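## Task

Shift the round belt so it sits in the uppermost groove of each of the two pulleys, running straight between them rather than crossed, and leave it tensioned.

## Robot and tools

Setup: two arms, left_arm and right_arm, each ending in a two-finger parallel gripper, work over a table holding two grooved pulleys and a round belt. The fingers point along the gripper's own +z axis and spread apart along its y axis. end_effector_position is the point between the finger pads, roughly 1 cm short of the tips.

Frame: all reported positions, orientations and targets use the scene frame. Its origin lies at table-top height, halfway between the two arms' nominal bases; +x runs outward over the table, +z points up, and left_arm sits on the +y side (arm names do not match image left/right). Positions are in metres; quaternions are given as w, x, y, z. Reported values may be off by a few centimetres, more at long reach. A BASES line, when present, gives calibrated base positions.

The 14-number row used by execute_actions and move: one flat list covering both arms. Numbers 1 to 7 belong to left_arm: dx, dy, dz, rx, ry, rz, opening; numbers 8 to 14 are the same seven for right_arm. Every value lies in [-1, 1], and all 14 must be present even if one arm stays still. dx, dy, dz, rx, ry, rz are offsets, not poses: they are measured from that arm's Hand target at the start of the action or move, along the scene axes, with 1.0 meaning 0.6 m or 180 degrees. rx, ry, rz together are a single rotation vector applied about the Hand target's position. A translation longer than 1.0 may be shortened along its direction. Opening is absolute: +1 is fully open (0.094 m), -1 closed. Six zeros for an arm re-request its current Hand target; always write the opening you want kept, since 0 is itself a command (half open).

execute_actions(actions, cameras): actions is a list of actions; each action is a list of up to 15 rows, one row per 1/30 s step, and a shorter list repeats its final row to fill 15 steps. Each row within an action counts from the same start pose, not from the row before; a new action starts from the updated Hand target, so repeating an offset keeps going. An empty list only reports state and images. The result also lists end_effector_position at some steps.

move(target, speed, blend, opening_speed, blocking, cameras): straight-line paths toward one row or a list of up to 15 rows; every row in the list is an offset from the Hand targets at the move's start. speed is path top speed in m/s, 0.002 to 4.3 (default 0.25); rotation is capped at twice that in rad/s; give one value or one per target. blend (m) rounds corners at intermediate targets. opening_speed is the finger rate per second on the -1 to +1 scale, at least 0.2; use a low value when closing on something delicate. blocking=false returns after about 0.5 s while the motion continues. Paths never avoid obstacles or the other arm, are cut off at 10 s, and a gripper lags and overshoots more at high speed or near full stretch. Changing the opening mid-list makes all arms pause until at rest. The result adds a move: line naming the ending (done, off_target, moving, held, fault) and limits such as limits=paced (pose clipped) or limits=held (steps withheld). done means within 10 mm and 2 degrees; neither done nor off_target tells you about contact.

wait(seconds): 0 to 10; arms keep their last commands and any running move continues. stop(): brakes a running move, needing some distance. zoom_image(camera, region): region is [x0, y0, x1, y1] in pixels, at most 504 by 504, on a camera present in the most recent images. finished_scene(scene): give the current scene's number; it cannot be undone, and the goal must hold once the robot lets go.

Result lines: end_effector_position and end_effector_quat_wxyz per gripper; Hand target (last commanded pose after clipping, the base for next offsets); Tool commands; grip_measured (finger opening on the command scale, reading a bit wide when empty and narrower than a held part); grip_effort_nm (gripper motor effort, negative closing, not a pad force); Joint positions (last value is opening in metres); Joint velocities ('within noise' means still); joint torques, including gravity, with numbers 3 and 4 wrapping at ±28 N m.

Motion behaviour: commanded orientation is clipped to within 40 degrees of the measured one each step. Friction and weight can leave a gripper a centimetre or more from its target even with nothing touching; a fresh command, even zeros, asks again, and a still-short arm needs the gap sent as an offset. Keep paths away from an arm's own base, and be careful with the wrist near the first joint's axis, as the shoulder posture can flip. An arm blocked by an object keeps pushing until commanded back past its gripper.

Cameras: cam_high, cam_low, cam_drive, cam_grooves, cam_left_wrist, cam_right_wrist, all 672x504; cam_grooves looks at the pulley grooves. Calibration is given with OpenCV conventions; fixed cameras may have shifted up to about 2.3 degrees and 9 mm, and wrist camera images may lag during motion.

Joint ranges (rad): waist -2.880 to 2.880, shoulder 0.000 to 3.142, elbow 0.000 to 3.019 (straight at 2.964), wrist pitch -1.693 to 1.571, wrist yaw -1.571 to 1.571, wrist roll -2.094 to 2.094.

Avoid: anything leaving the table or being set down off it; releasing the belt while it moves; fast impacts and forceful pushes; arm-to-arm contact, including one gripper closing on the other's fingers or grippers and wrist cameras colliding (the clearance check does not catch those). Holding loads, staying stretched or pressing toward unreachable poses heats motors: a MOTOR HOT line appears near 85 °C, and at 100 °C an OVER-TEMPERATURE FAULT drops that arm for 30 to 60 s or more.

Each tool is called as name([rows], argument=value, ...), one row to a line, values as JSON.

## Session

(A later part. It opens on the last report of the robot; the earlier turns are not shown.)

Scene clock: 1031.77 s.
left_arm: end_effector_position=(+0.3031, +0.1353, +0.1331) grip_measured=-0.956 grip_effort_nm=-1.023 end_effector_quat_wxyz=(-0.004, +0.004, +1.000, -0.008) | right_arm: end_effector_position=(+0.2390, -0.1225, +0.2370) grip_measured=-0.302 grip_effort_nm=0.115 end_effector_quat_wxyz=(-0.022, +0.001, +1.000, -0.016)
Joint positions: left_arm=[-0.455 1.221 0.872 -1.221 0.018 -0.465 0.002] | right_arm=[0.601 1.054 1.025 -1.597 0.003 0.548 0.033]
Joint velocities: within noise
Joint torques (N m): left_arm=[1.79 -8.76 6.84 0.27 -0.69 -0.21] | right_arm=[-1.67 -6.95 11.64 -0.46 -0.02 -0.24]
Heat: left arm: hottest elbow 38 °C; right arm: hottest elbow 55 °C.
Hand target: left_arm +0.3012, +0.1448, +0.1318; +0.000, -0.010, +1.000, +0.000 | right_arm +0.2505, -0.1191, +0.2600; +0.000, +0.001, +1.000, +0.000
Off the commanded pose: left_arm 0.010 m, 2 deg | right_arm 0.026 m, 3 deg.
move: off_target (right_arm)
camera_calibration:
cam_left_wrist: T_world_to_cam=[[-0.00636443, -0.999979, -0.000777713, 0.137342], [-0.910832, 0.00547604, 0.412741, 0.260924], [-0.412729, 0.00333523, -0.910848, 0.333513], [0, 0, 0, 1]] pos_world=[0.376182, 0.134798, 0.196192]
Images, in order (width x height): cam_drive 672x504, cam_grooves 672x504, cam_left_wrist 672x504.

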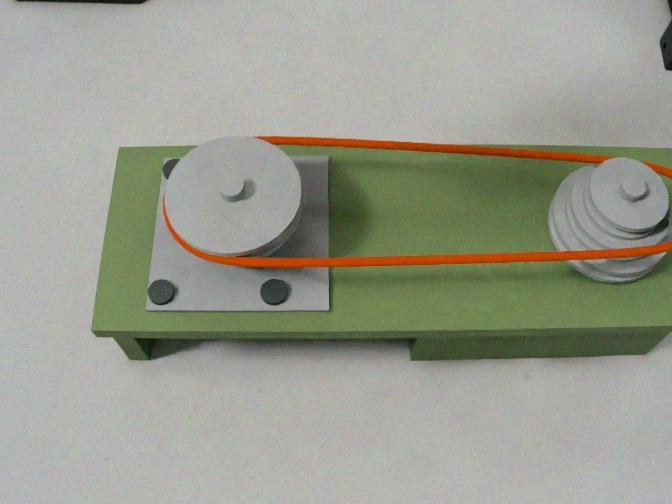

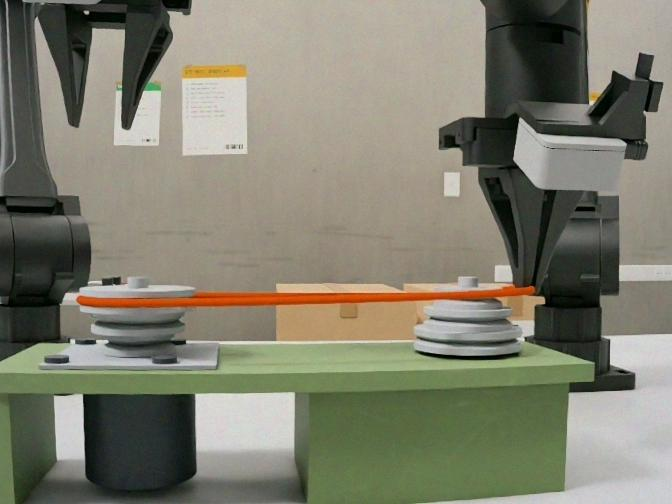

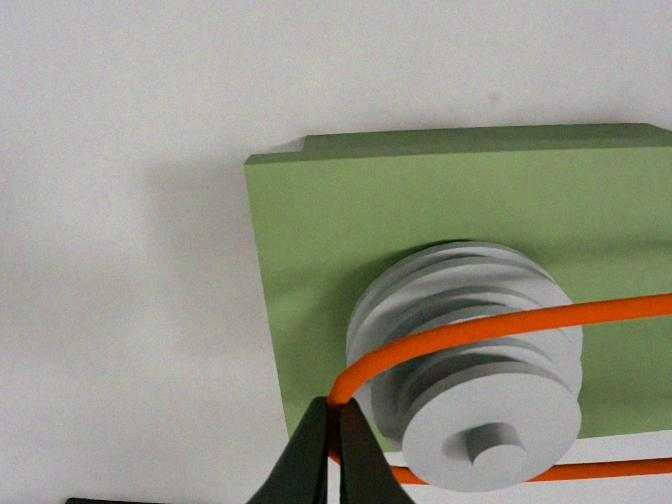

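move([
  [-0.0233,0.0083,-0.0033,0,0,0.12,-1, 0,0,0,0,0,0,-0.3],
  [-0.0583,-0.005,-0.0167,0,0,0.25,-1, 0,0,0,0,0,0,-0.3],
], speed=0.1, blend=0.008, cameras=["cam_drive","cam_grooves","cam_left_wrist"])

zoom_image(camera="cam_grooves", region=[350, 200, 560, 390])

zoom_image(camera="cam_drive", region=[452, 100, 672, 300])

Scene clock: 1058.77 s.
left_arm: end_effector_position=(+0.2759, +0.1297, +0.1293) grip_measured=-0.956 grip_effort_nm=-1.028 end_effector_quat_wxyz=(+0.001, -0.381, +0.924, -0.020) | right_arm: end_effector_position=(+0.2390, -0.1226, +0.2371) grip_measured=-0.302 grip_effort_nm=0.115 end_effector_quat_wxyz=(-0.022, +0.001, +1.000, -0.016)
Joint positions: left_arm=[-0.512 1.142 0.8 -1.196 0.022 -1.312 0.002] | right_arm=[0.601 1.053 1.025 -1.597 0.003 0.548 0.033]
Joint velocities: within noise
Joint torques (N m): left_arm=[1.03 -7.12 5.86 -0.35 -0.87 -0.25] | right_arm=[-2.26 -5.6 11.89 -0.34 -0.01 -0.2]
Heat: left arm: hottest elbow 37 °C; right arm: hottest elbow 56 °C.
Hand target: left_arm +0.2662, +0.1417, +0.1219; +0.000, -0.392, +0.920, +0.000 | right_arm +0.2505, -0.1191, +0.2601; +0.000, +0.001, +1.000, +0.000
Off the commanded pose: left_arm 0.017 m, 3 deg | right_arm 0.026 m, 3 deg.
move: off_target (left_arm, right_arm)
camera_calibration:
cam_left_wrist: T_world_to_cam=[[0.705324, -0.708613, 0.0196225, -0.105172], [-0.649827, -0.635254, 0.417346, 0.248212], [-0.283272, -0.307116, -0.908536, 0.323177], [0, 0, 0, 1]] pos_world=[0.327022, 0.182404, 0.192091]
Images, in order (width x height): cam_drive 672x504, cam_grooves 672x504, cam_left_wrist 672x504.

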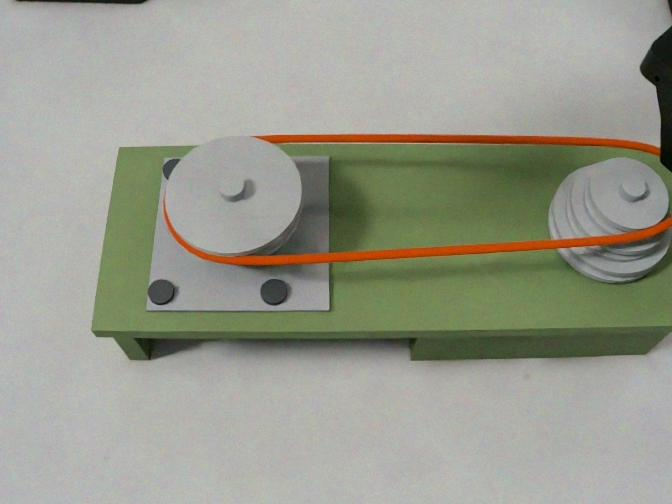

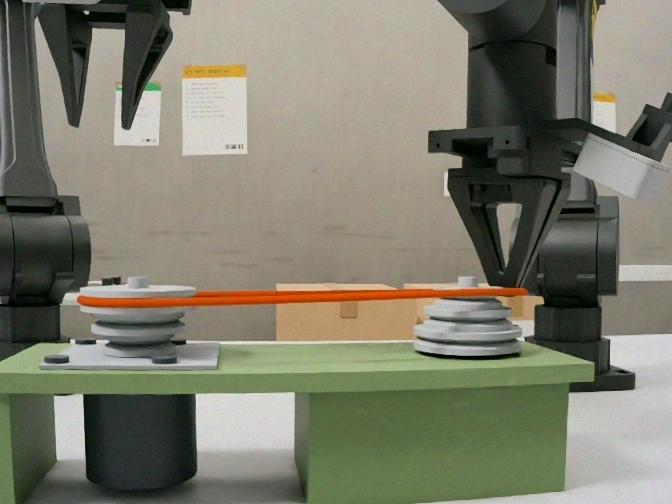

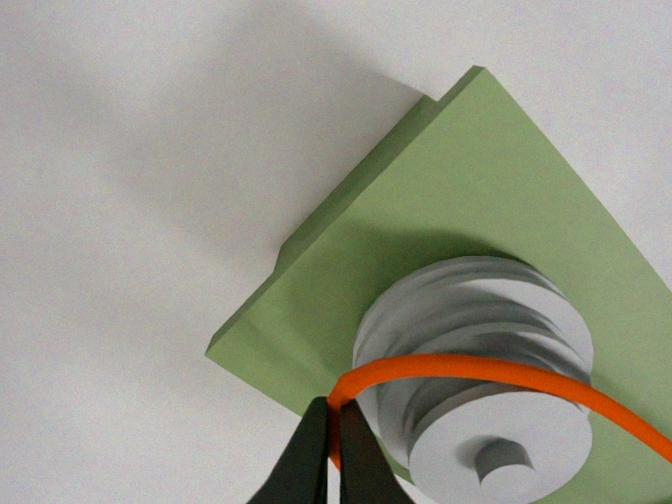

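Scaled by 2.400 from the camera's 672x504 image, which has a finer 960x720 frame.

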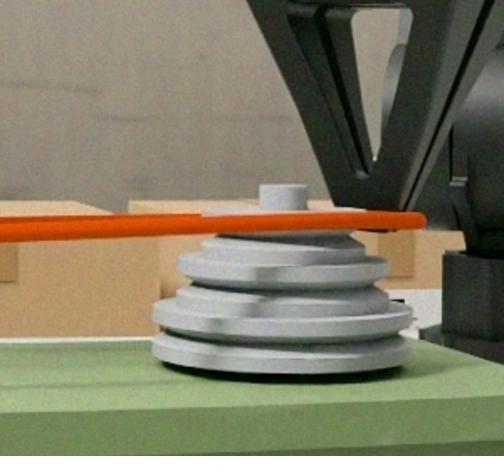

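Scaled by 2.291 from the camera's 672x504 image, which has a finer 960x720 frame.

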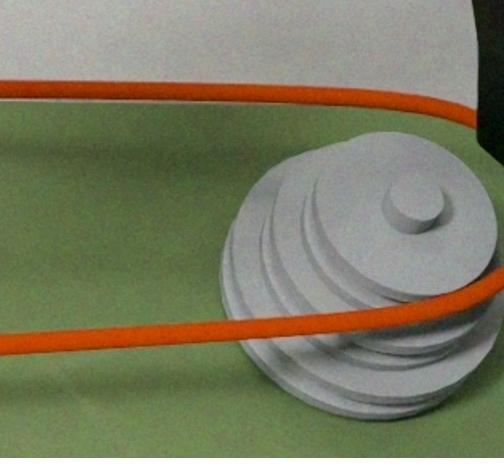

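move([
  [-0.008,0.008,-0.012,0,0,0,-1, 0,0,0,0,0,0,-0.3],
  [-0.008,0.008,-0.012,0,0,0,-0.8, 0,0,0,0,0,0,-0.3],
], speed=0.1, opening_speed=0.3, cameras=["cam_drive","cam_grooves","cam_left_wrist"])

zoom_image(camera="cam_grooves", region=[350, 200, 560, 390])

zoom_image(camera="cam_drive", region=[452, 100, 672, 300])

Scene clock: 1070.53 s.
left_arm: end_effector_position=(+0.2731, +0.1317, +0.1238) grip_measured=-0.802 grip_effort_nm=0.046 end_effector_quat_wxyz=(+0.005, -0.381, +0.924, -0.024) | right_arm: end_effector_position=(+0.2390, -0.1226, +0.2371) grip_measured=-0.302 grip_effort_nm=0.120 end_effector_quat_wxyz=(-0.022, +0.001, +1.000, -0.016)
Joint positions: left_arm=[-0.512 1.129 0.775 -1.172 0.021 -1.313 0.009] | right_arm=[0.601 1.053 1.025 -1.597 0.003 0.548 0.033]
Joint velocities: within noise
Joint torques (N m): left_arm=[1.2 -6.59 5.49 -0.65 -0.8 -0.22] | right_arm=[-2.55 -6.18 11.78 -0.28 -0.06 -0.22]
Heat: left arm: hottest elbow 37 °C; right arm: hottest elbow 57 °C.
Hand target: left_arm +0.2615, +0.1466, +0.1147; +0.000, -0.392, +0.920, +0.000 | right_arm +0.2505, -0.1191, +0.2601; +0.000, +0.001, +1.000, +0.000
Off the commanded pose: left_arm 0.021 m, 3 deg | right_arm 0.026 m, 3 deg.
move: off_target (left_arm, right_arm); target 2's new opening was sent with left_arm's hand 0.024 m and 3 deg from that target
camera_calibration:
cam_left_wrist: T_world_to_cam=[[0.705903, -0.707611, 0.0314261, -0.103481], [-0.653854, -0.633932, 0.413043, 0.251326], [-0.272352, -0.312116, -0.910169, 0.315922], [0, 0, 0, 1]] pos_world=[0.32342, 0.184704, 0.186986]
Images, in order (width x height): cam_drive 672x504, cam_grooves 672x504, cam_left_wrist 672x504.

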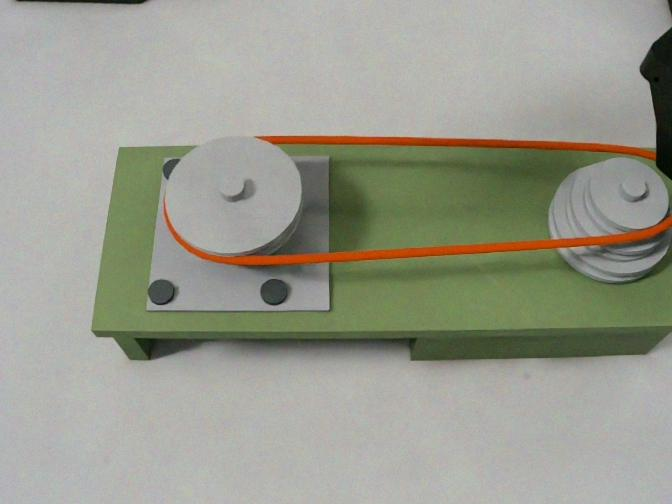

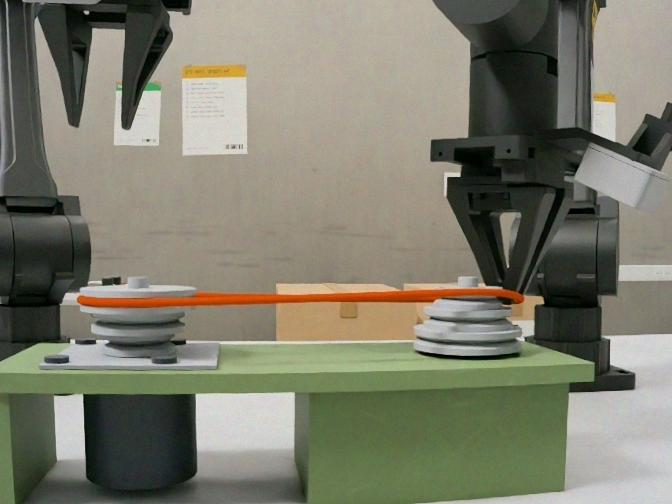

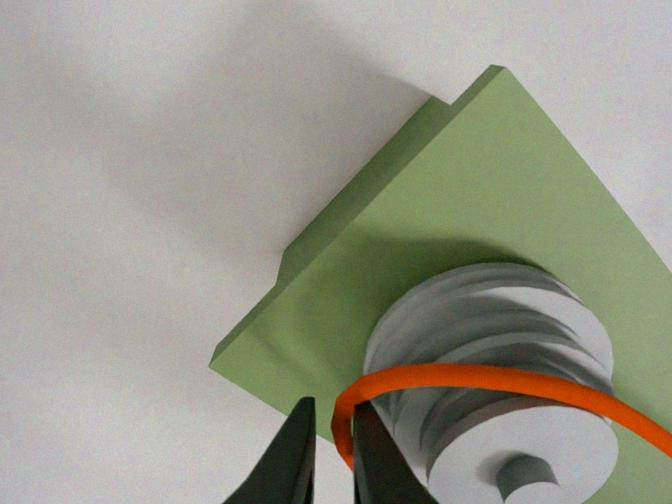

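Scaled by 2.400 from the camera's 672x504 image, which has a finer 960x720 frame.

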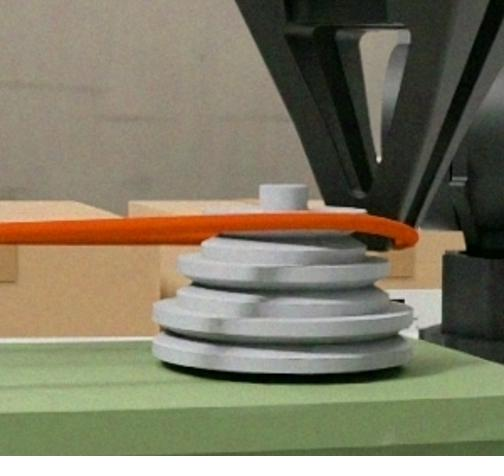

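Scaled by 2.291 from the camera's 672x504 image, which has a finer 960x720 frame.

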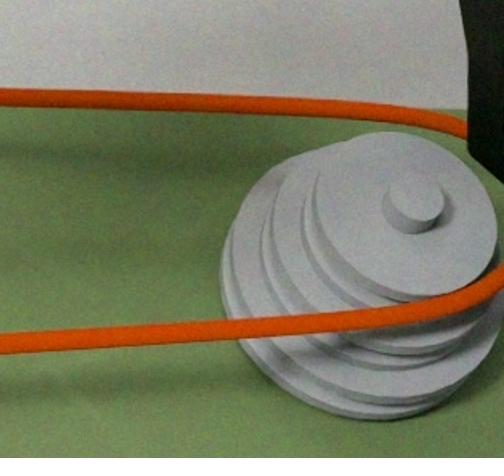

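move([
  [-0.0092,-0.045,0.01,0,0,0.05,-0.8, 0,0,0,0,0,0,-0.3],
  [-0.0125,-0.0917,0.01,0,0,0.08,-0.76, 0,0,0,0,0,0,-0.3],
], speed=0.08, cameras=["cam_drive","cam_grooves","cam_left_wrist"])

zoom_image(camera="cam_grooves", region=[350, 200, 560, 390])

zoom_image(camera="cam_drive", region=[452, 100, 672, 300])

Scene clock: 1087.03 s.
left_arm: end_effector_position=(+0.2502, +0.0985, +0.1158) grip_measured=-0.762 grip_effort_nm=0.085 end_effector_quat_wxyz=(+0.001, -0.503, +0.864, -0.005) | right_arm: end_effector_position=(+0.2390, -0.1226, +0.2371) grip_measured=-0.302 grip_effort_nm=0.120 end_effector_quat_wxyz=(-0.022, +0.001, +1.000, -0.016)
Joint positions: left_arm=[-0.662 1.165 0.78 -1.176 0.002 -1.735 0.011] | right_arm=[0.601 1.053 1.025 -1.597 0.003 0.548 0.033]
Joint velocities: within noise
Joint torques (N m): left_arm=[-0.73 -4.84 10.19 -0.44 -0.09 -0.25] | right_arm=[-2.2 -6.24 11.71 -0.46 0.01 -0.17]
Heat: left arm: hottest elbow 36 °C; right arm: hottest elbow 57 °C.
Hand target: left_arm +0.2539, +0.0916, +0.1206; +0.000, -0.504, +0.864, +0.000 | right_arm +0.2505, -0.1191, +0.2601; +0.000, +0.001, +1.000, +0.000
Off the commanded pose: left_arm 0.009 m, 1 deg | right_arm 0.026 m, 3 deg.
move: off_target (right_arm)
camera_calibration:
cam_left_wrist: T_world_to_cam=[[0.870589, -0.491935, -0.00865954, -0.168333], [-0.445945, -0.79639, 0.408529, 0.183105], [-0.207866, -0.351799, -0.912704, 0.280104], [0, 0, 0, 1]] pos_world=[0.286428, 0.161554, 0.179391]
Images, in order (width x height): cam_drive 672x504, cam_grooves 672x504, cam_left_wrist 672x504.

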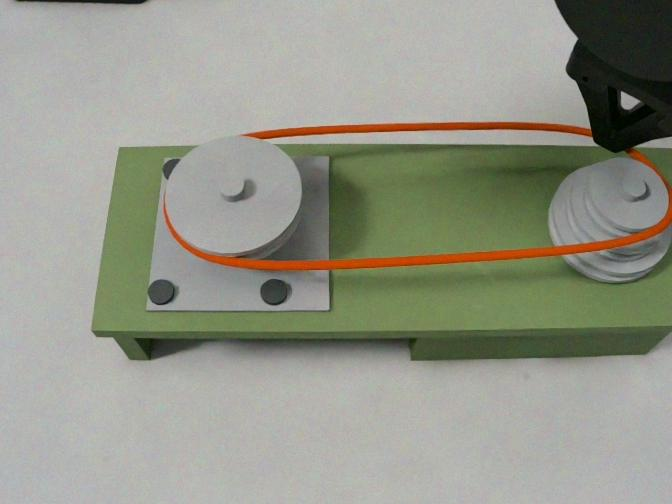

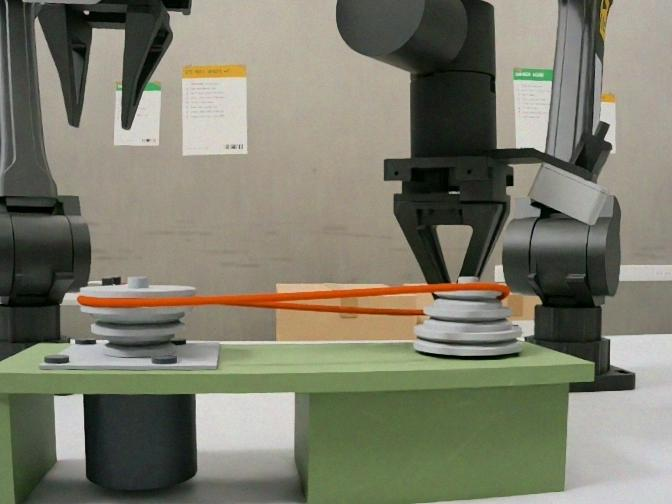

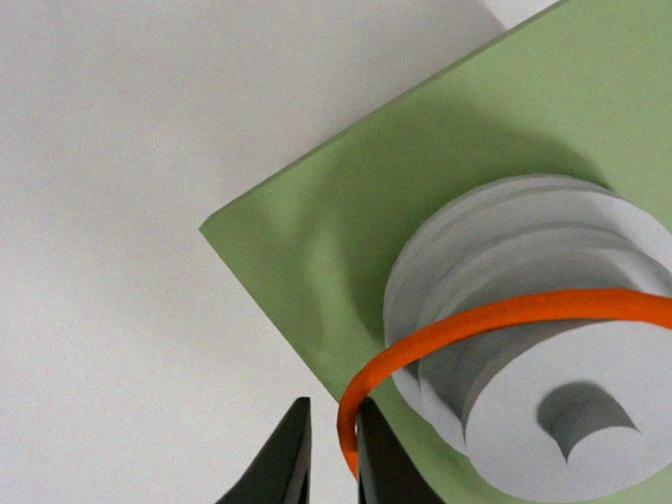

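Scaled by 2.400 from the camera's 672x504 image, which has a finer 960x720 frame.

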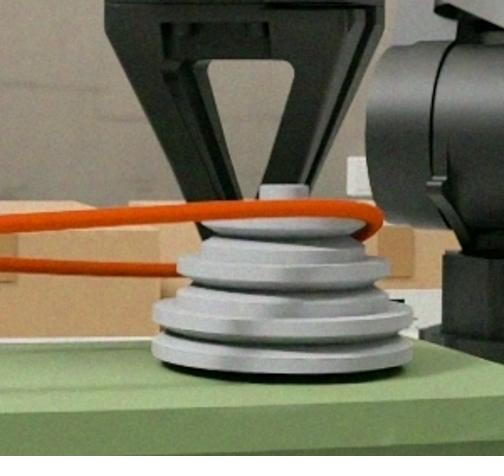

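Scaled by 2.291 from the camera's 672x504 image, which has a finer 960x720 frame.

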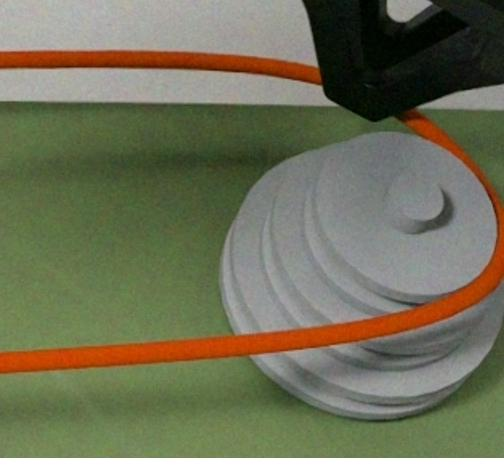

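move(target=[0.0,0.0,0.025,0,0,0,-0.76, 0,0,0,0,0,0,-0.3], speed=0.08, cameras=["cam_drive","cam_grooves","cam_left_wrist"])

zoom_image(camera="cam_grooves", region=[350, 200, 560, 390])

zoom_image(camera="cam_drive", region=[452, 100, 672, 300])

Scene clock: 1099.13 s.
left_arm: end_effector_position=(+0.2494, +0.0990, +0.1240) grip_measured=-0.762 grip_effort_nm=0.085 end_effector_quat_wxyz=(-0.002, -0.503, +0.864, +0.003) | right_arm: end_effector_position=(+0.2390, -0.1226, +0.2371) grip_measured=-0.302 grip_effort_nm=0.110 end_effector_quat_wxyz=(-0.022, +0.001, +1.000, -0.016)
Joint positions: left_arm=[-0.662 1.165 0.802 -1.216 0.002 -1.735 0.011] | right_arm=[0.601 1.053 1.025 -1.597 0.003 0.548 0.033]
Joint velocities: within noise
Joint torques (N m): left_arm=[-0.85 -6.36 10.69 -0.69 -0.05 -0.21] | right_arm=[-2.08 -6.71 11.69 -0.46 -0.06 -0.18]
Heat: left arm: hottest elbow 39 °C; right arm: hottest elbow 57 °C.
Hand target: left_arm +0.2539, +0.0916, +0.1356; +0.000, -0.504, +0.864, +0.000 | right_arm +0.2505, -0.1191, +0.2601; +0.000, +0.001, +1.000, +0.000
Off the commanded pose: left_arm 0.015 m, 0 deg | right_arm 0.026 m, 3 deg.
move: off_target (left_arm, right_arm)
camera_calibration:
cam_left_wrist: T_world_to_cam=[[0.87038, -0.491734, -0.0252102, -0.16518], [-0.440607, -0.800694, 0.4059, 0.179293], [-0.21978, -0.34218, -0.91357, 0.289667], [0, 0, 0, 1]] pos_world=[0.28643, 0.161452, 0.187692]
Images, in order (width x height): cam_drive 672x504, cam_grooves 672x504, cam_left_wrist 672x504.

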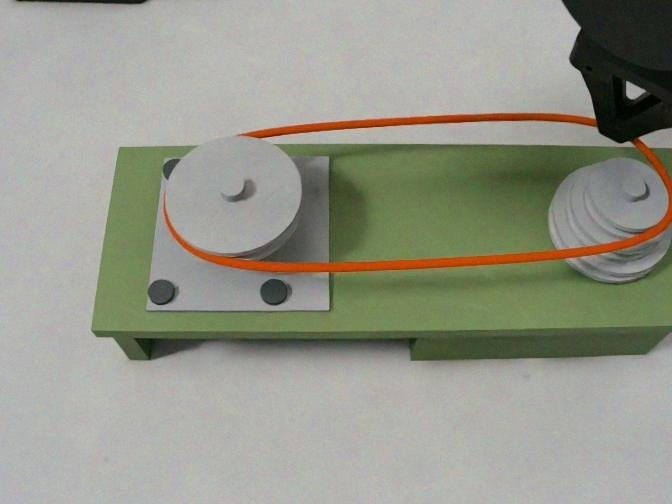

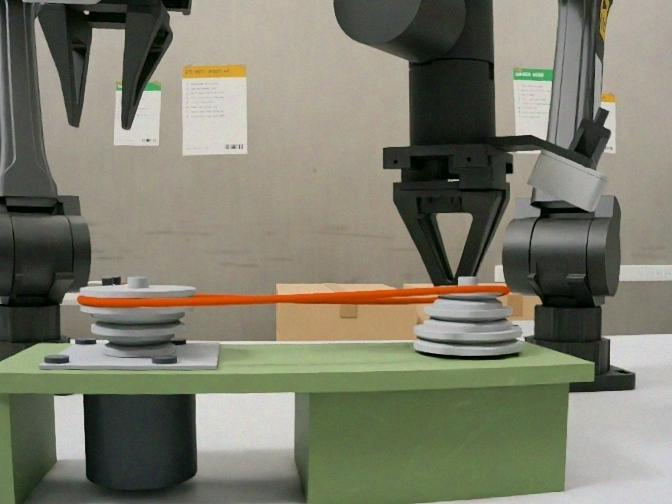

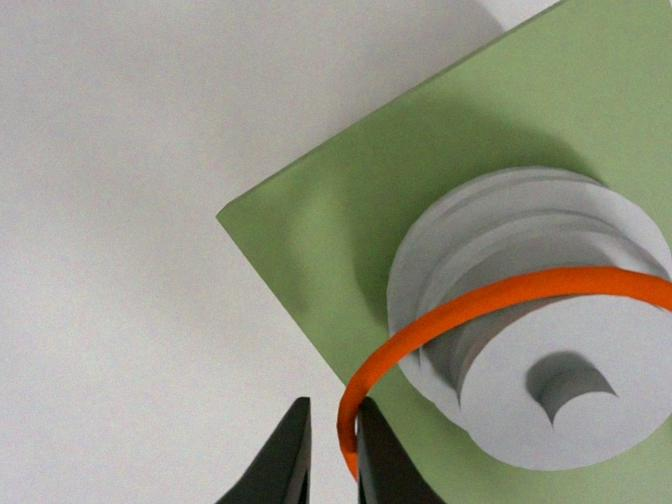

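Scaled by 2.400 from the camera's 672x504 image, which has a finer 960x720 frame.

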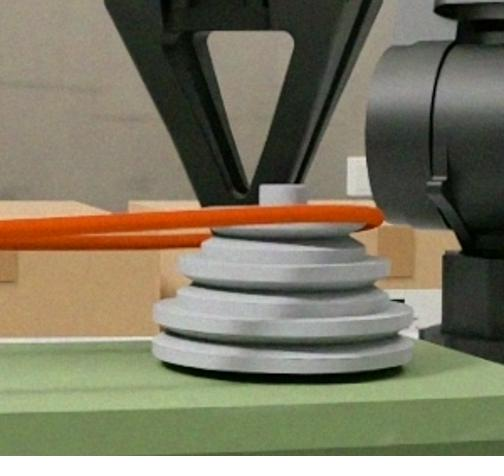

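Scaled by 2.291 from the camera's 672x504 image, which has a finer 960x720 frame.

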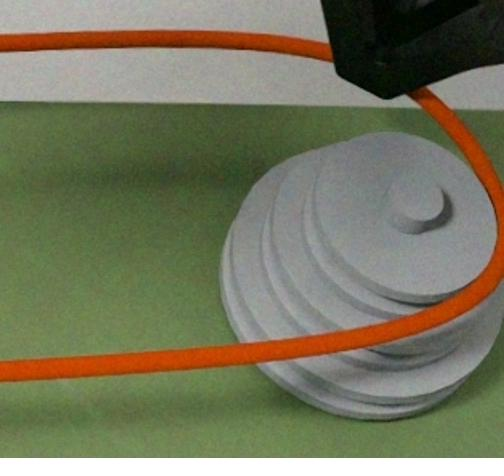

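move([
  [0.01,0.05,-0.005,0,0,-0.03,-0.76, 0,0,0,0,0,0,-0.3],
  [0.03,0.082,-0.007,0,0,-0.083,-0.76, 0,0,0,0,0,0,-0.3],
  [0.055,0.097,-0.009,0,0,-0.2,-0.76, 0,0,0,0,0,0,-0.3],
  [0.08,0.097,-0.009,0,0,-0.333,-0.76, 0,0,0,0,0,0,-0.3],
], speed=0.1, blend=0.008, cameras=["cam_drive","cam_grooves","cam_left_wrist"])

zoom_image(camera="cam_grooves", region=[350, 200, 560, 390])

zoom_image(camera="cam_drive", region=[452, 100, 672, 300])

Scene clock: 1136.50 s.
left_arm: end_effector_position=(+0.2910, +0.1406, +0.1289) grip_measured=-0.760 grip_effort_nm=0.032 end_effector_quat_wxyz=(+0.000, +0.003, +1.000, -0.012) | right_arm: end_effector_position=(+0.2390, -0.1226, +0.2371) grip_measured=-0.302 grip_effort_nm=0.115 end_effector_quat_wxyz=(-0.022, +0.001, +1.000, -0.016)
Joint positions: left_arm=[-0.455 1.181 0.828 -1.208 0.022 -0.468 0.011] | right_arm=[0.601 1.053 1.025 -1.597 0.003 0.548 0.033]
Joint velocities: within noise
Joint torques (N m): left_arm=[3.08 -5.3 9.65 -0.05 -0.85 -0.03] | right_arm=[-2.2 -6.77 11.66 -0.12 -0.01 -0.2]
Heat: left arm: hottest elbow 41 °C; right arm: hottest elbow 58 °C.
Hand target: left_arm +0.3019, +0.1498, +0.1302; +0.000, -0.005, +1.000, +0.000 | right_arm +0.2505, -0.1191, +0.2601; +0.000, +0.001, +1.000, +0.000
Off the commanded pose: left_arm 0.014 m, 2 deg | right_arm 0.026 m, 3 deg.
move: off_target (left_arm, right_arm)
camera_calibration:
cam_left_wrist: T_world_to_cam=[[-0.00450476, -0.999964, 0.00722117, 0.14104], [-0.913854, 0.00704862, 0.405983, 0.253171], [-0.406019, -0.00477024, -0.913852, 0.324328], [0, 0, 0, 1]] pos_world=[0.36368, 0.140798, 0.192586]
Images, in order (width x height): cam_drive 672x504, cam_grooves 672x504, cam_left_wrist 672x504.

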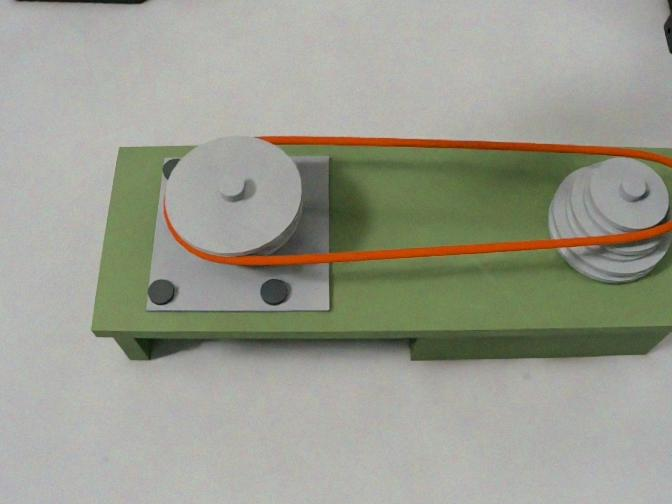

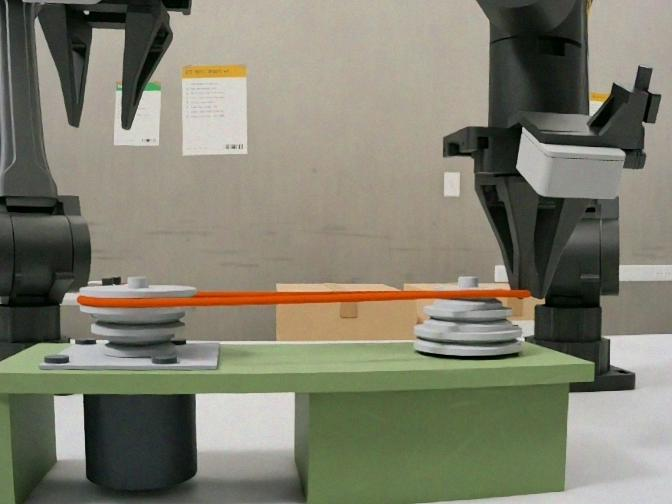

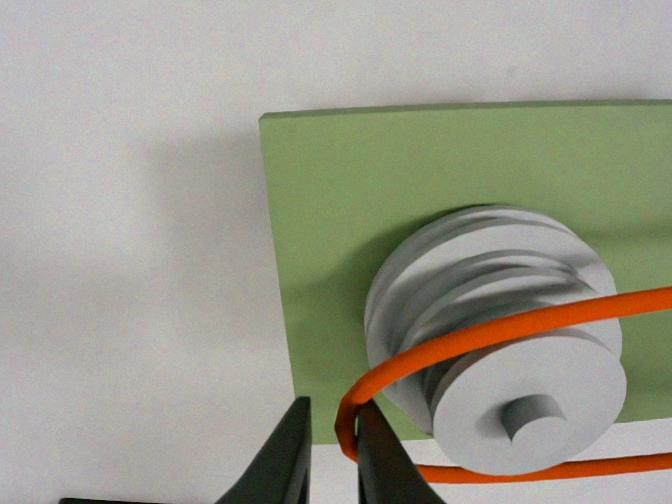

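Scaled by 2.400 from the camera's 672x504 image, which has a finer 960x720 frame.

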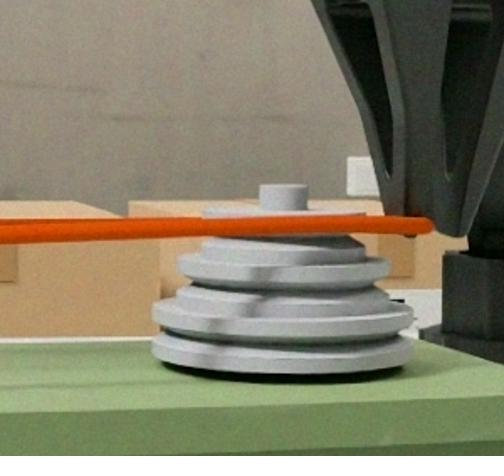

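Scaled by 2.291 from the camera's 672x504 image, which has a finer 960x720 frame.

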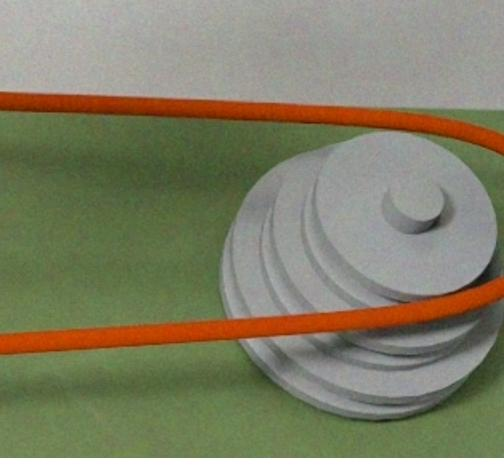

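move(target=[0.012,0.003,-0.022,0,0,0,-0.76, 0,0,0,0,0,0,-0.3], speed=0.1, cameras=["cam_drive","cam_grooves"])

zoom_image(camera="cam_grooves", region=[350, 200, 560, 390])

zoom_image(camera="cam_drive", region=[452, 100, 672, 300])

Scene clock: 1149.03 s.
left_arm: end_effector_position=(+0.3000, +0.1409, +0.1210) grip_measured=-0.760 grip_effort_nm=0.027 end_effector_quat_wxyz=(+0.001, +0.005, +1.000, -0.013) | right_arm: end_effector_position=(+0.2390, -0.1226, +0.2371) grip_measured=-0.302 grip_effort_nm=0.115 end_effector_quat_wxyz=(-0.022, +0.001, +1.000, -0.016)
Joint positions: left_arm=[-0.441 1.209 0.828 -1.176 0.022 -0.45 0.011] | right_arm=[0.601 1.053 1.025 -1.597 0.003 0.548 0.033]
Joint velocities: within noise
Joint torques (N m): left_arm=[2.78 -5.77 8.62 0.5 -0.79 -0.06] | right_arm=[-1.9 -6.71 11.71 -0.5 0.02 -0.15]
Heat: left arm: hottest elbow 42 °C; right arm: hottest elbow 59 °C.
Hand target: left_arm +0.3091, +0.1516, +0.1171; +0.000, -0.005, +1.000, +0.000 | right_arm +0.2505, -0.1191, +0.2601; +0.000, +0.001, +1.000, +0.000
Off the commanded pose: left_arm 0.015 m, 2 deg | right_arm 0.026 m, 3 deg.
move: off_target (left_arm, right_arm)
Images, in order (width x height): cam_drive 672x504, cam_grooves 672x504.

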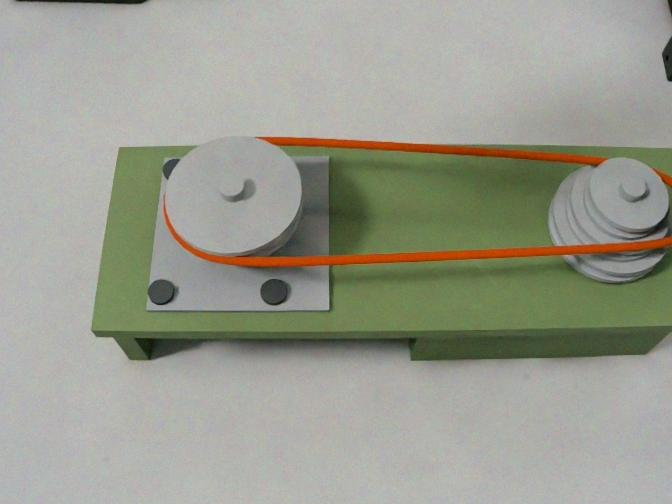

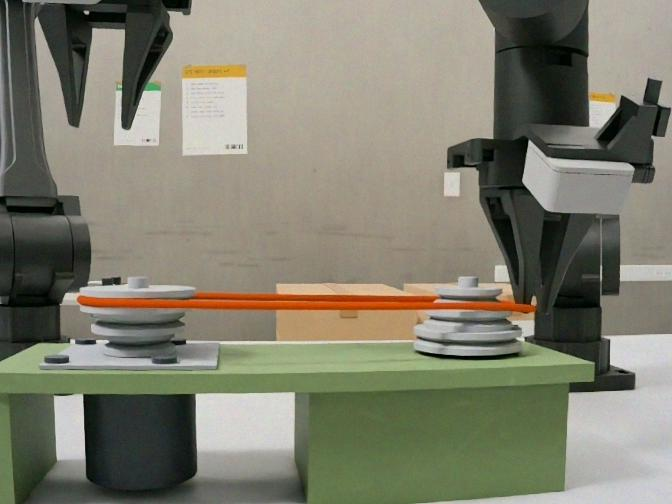

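Scaled by 2.400 from the camera's 672x504 image, which has a finer 960x720 frame.

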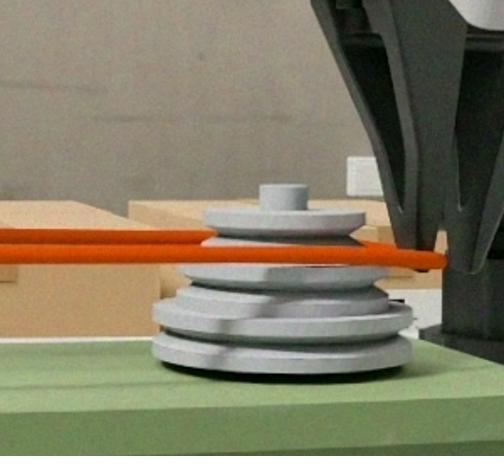

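Scaled by 2.291 from the camera's 672x504 image, which has a finer 960x720 frame.

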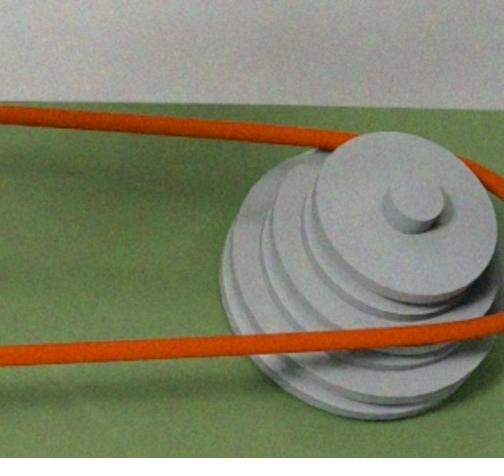

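move([
  [-0.058,-0.01,0.007,0,0,0.167,-0.76, 0,0,0,0,0,0,-0.3],
  [-0.087,-0.05,0.007,0,0,0.278,-0.76, 0,0,0,0,0,0,-0.3],
  [-0.095,-0.1,0.007,0,0,0.333,-0.76, 0,0,0,0,0,0,-0.3],
], speed=0.1, blend=0.01, cameras=["cam_drive","cam_grooves"])

zoom_image(camera="cam_grooves", region=[350, 200, 560, 390])

zoom_image(camera="cam_drive", region=[452, 100, 672, 300])

Scene clock: 1175.57 s.
left_arm: end_effector_position=(+0.2507, +0.0963, +0.1203) grip_measured=-0.760 grip_effort_nm=0.032 end_effector_quat_wxyz=(+0.001, -0.503, +0.864, -0.006) | right_arm: end_effector_position=(+0.2390, -0.1226, +0.2371) grip_measured=-0.302 grip_effort_nm=0.120 end_effector_quat_wxyz=(-0.022, +0.001, +1.000, -0.016)
Joint positions: left_arm=[-0.666 1.162 0.79 -1.186 0.002 -1.738 0.011] | right_arm=[0.601 1.053 1.025 -1.597 0.003 0.548 0.033]
Joint velocities: within noise
Joint torques (N m): left_arm=[-0.26 -5.01 9.31 -0.34 -0.1 -0.26] | right_arm=[-2.2 -6.36 11.73 -0.31 -0.01 -0.18]
Heat: left arm: hottest elbow 42 °C; right arm: hottest elbow 59 °C.
Hand target: left_arm +0.2522, +0.0915, +0.1213; +0.000, -0.504, +0.864, +0.000 | right_arm +0.2505, -0.1191, +0.2600; +0.000, +0.001, +1.000, +0.000
Off the commanded pose: left_arm 0.005 m, 1 deg | right_arm 0.026 m, 3 deg.
move: off_target (right_arm)
Images, in order (width x height): cam_drive 672x504, cam_grooves 672x504.

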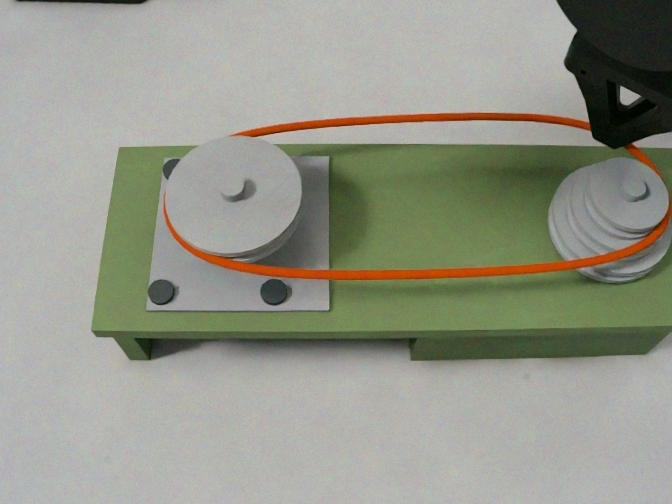

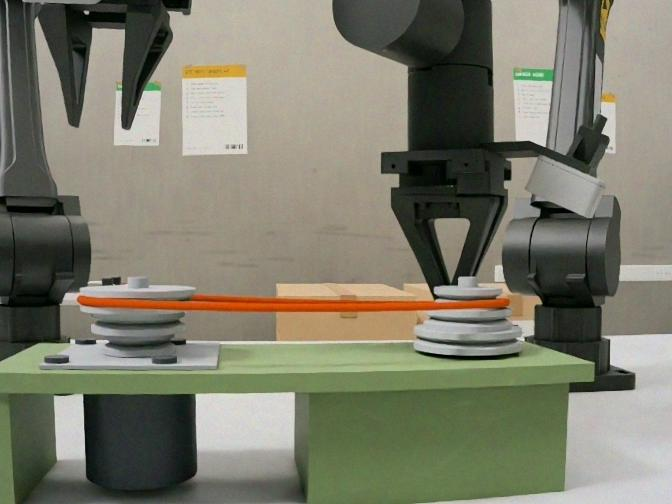

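Scaled by 2.400 from the camera's 672x504 image, which has a finer 960x720 frame.

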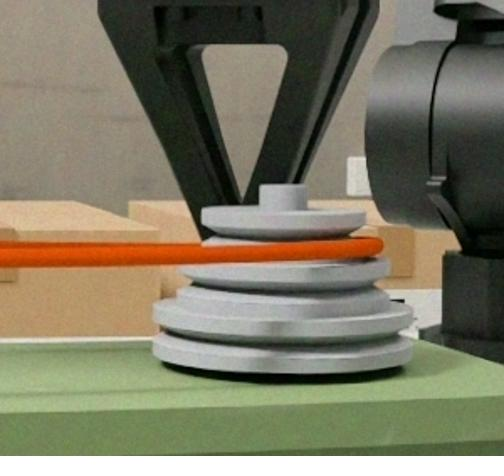

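Scaled by 2.291 from the camera's 672x504 image, which has a finer 960x720 frame.

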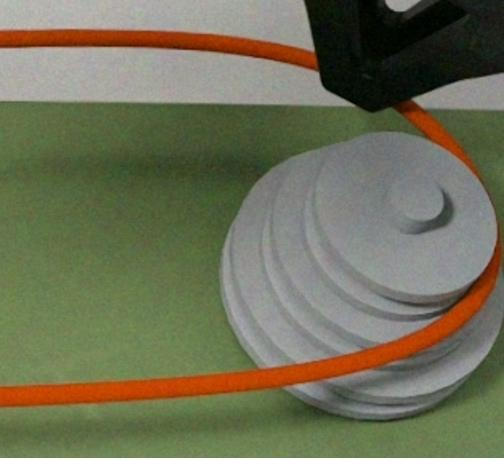

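move([
  [-0.002,-0.04,0.0,0,0,0,-0.76, 0,0,0,0,0,0,-0.3],
  [0.004,-0.085,0.0,0,0,0,-0.76, 0,0,0,0,0,0,-0.3],
], speed=0.08, cameras=["cam_drive","cam_grooves","cam_left_wrist"])

zoom_image(camera="cam_grooves", region=[350, 200, 560, 390])

zoom_image(camera="cam_drive", region=[452, 100, 672, 300])

Scene clock: 1189.37 s.
left_arm: end_effector_position=(+0.2435, +0.0561, +0.1131) grip_measured=-0.760 grip_effort_nm=0.032 end_effector_quat_wxyz=(-0.004, -0.503, +0.864, +0.013) | right_arm: end_effector_position=(+0.2390, -0.1226, +0.2371) grip_measured=-0.302 grip_effort_nm=0.115 end_effector_quat_wxyz=(-0.022, +0.001, +1.000, -0.016)
Joint positions: left_arm=[-0.78 1.262 0.85 -1.186 0.001 -1.852 0.011] | right_arm=[0.601 1.053 1.025 -1.597 0.003 0.548 0.033]
Joint velocities: within noise
Joint torques (N m): left_arm=[-0.32 -6.01 10.99 0.58 -0.09 -0.27] | right_arm=[-2.55 -6.77 11.48 -0.16 -0.06 -0.17]
Heat: left arm: hottest elbow 43 °C; right arm: hottest elbow 59 °C.
Hand target: left_arm +0.2545, +0.0405, +0.1212; +0.000, -0.504, +0.864, +0.000 | right_arm +0.2505, -0.1191, +0.2600; +0.000, +0.001, +1.000, +0.000
Off the commanded pose: left_arm 0.021 m, 2 deg | right_arm 0.026 m, 3 deg.
move: off_target (left_arm, right_arm)
camera_calibration:
cam_left_wrist: T_world_to_cam=[[0.869154, -0.492537, -0.0444792, -0.178829], [-0.436491, -0.806302, 0.39919, 0.14689], [-0.23248, -0.327543, -0.915789, 0.2662], [0, 0, 0, 1]] pos_world=[0.281432, 0.11755, 0.177191]
Images, in order (width x height): cam_drive 672x504, cam_grooves 672x504, cam_left_wrist 672x504.

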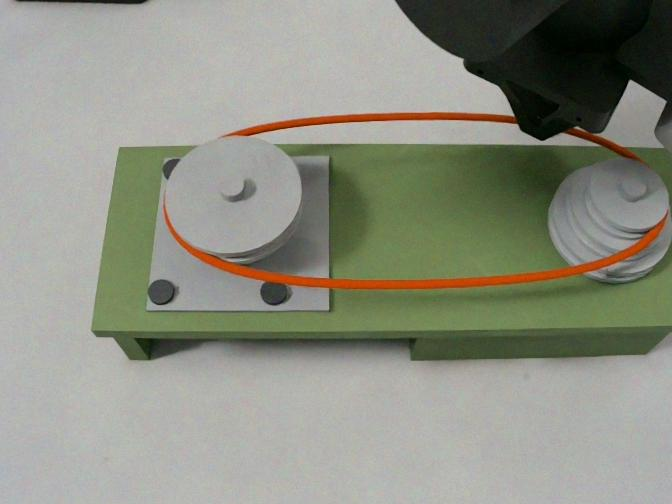

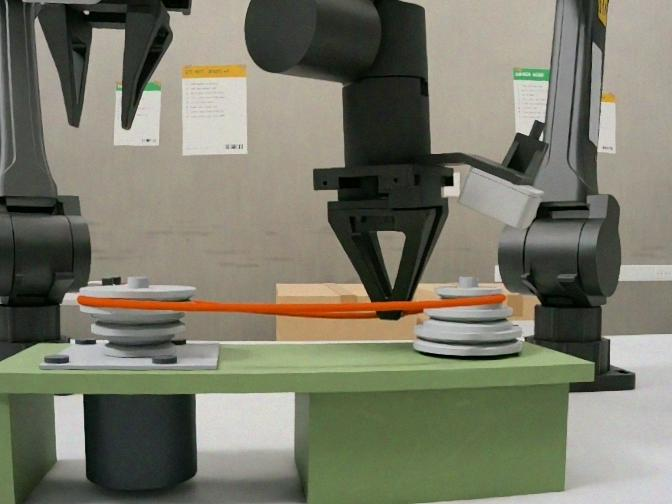

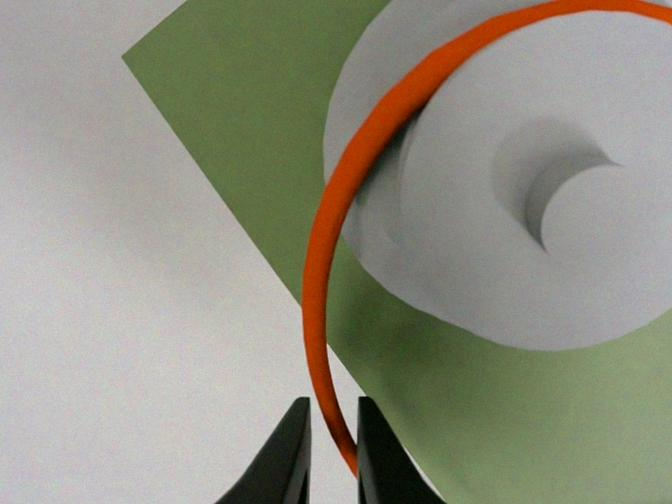

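Scaled by 2.400 from the camera's 672x504 image, which has a finer 960x720 frame.

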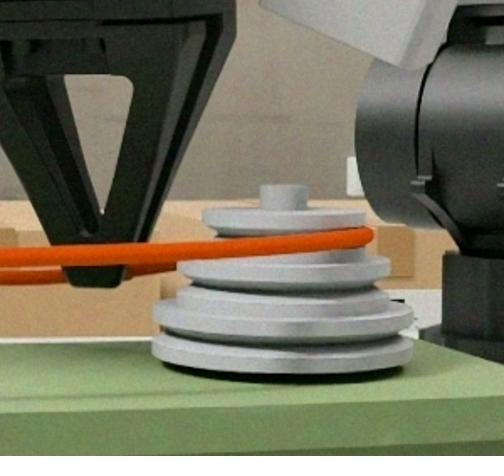

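Scaled by 2.291 from the camera's 672x504 image, which has a finer 960x720 frame.

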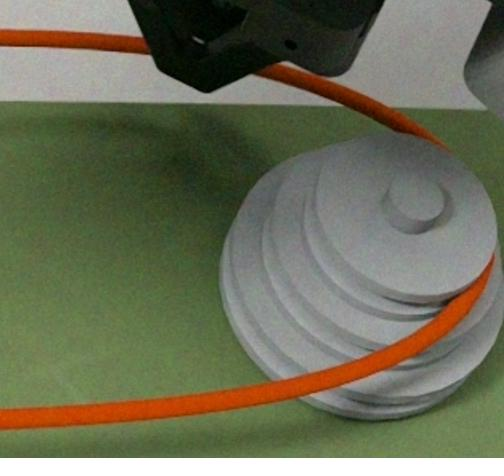

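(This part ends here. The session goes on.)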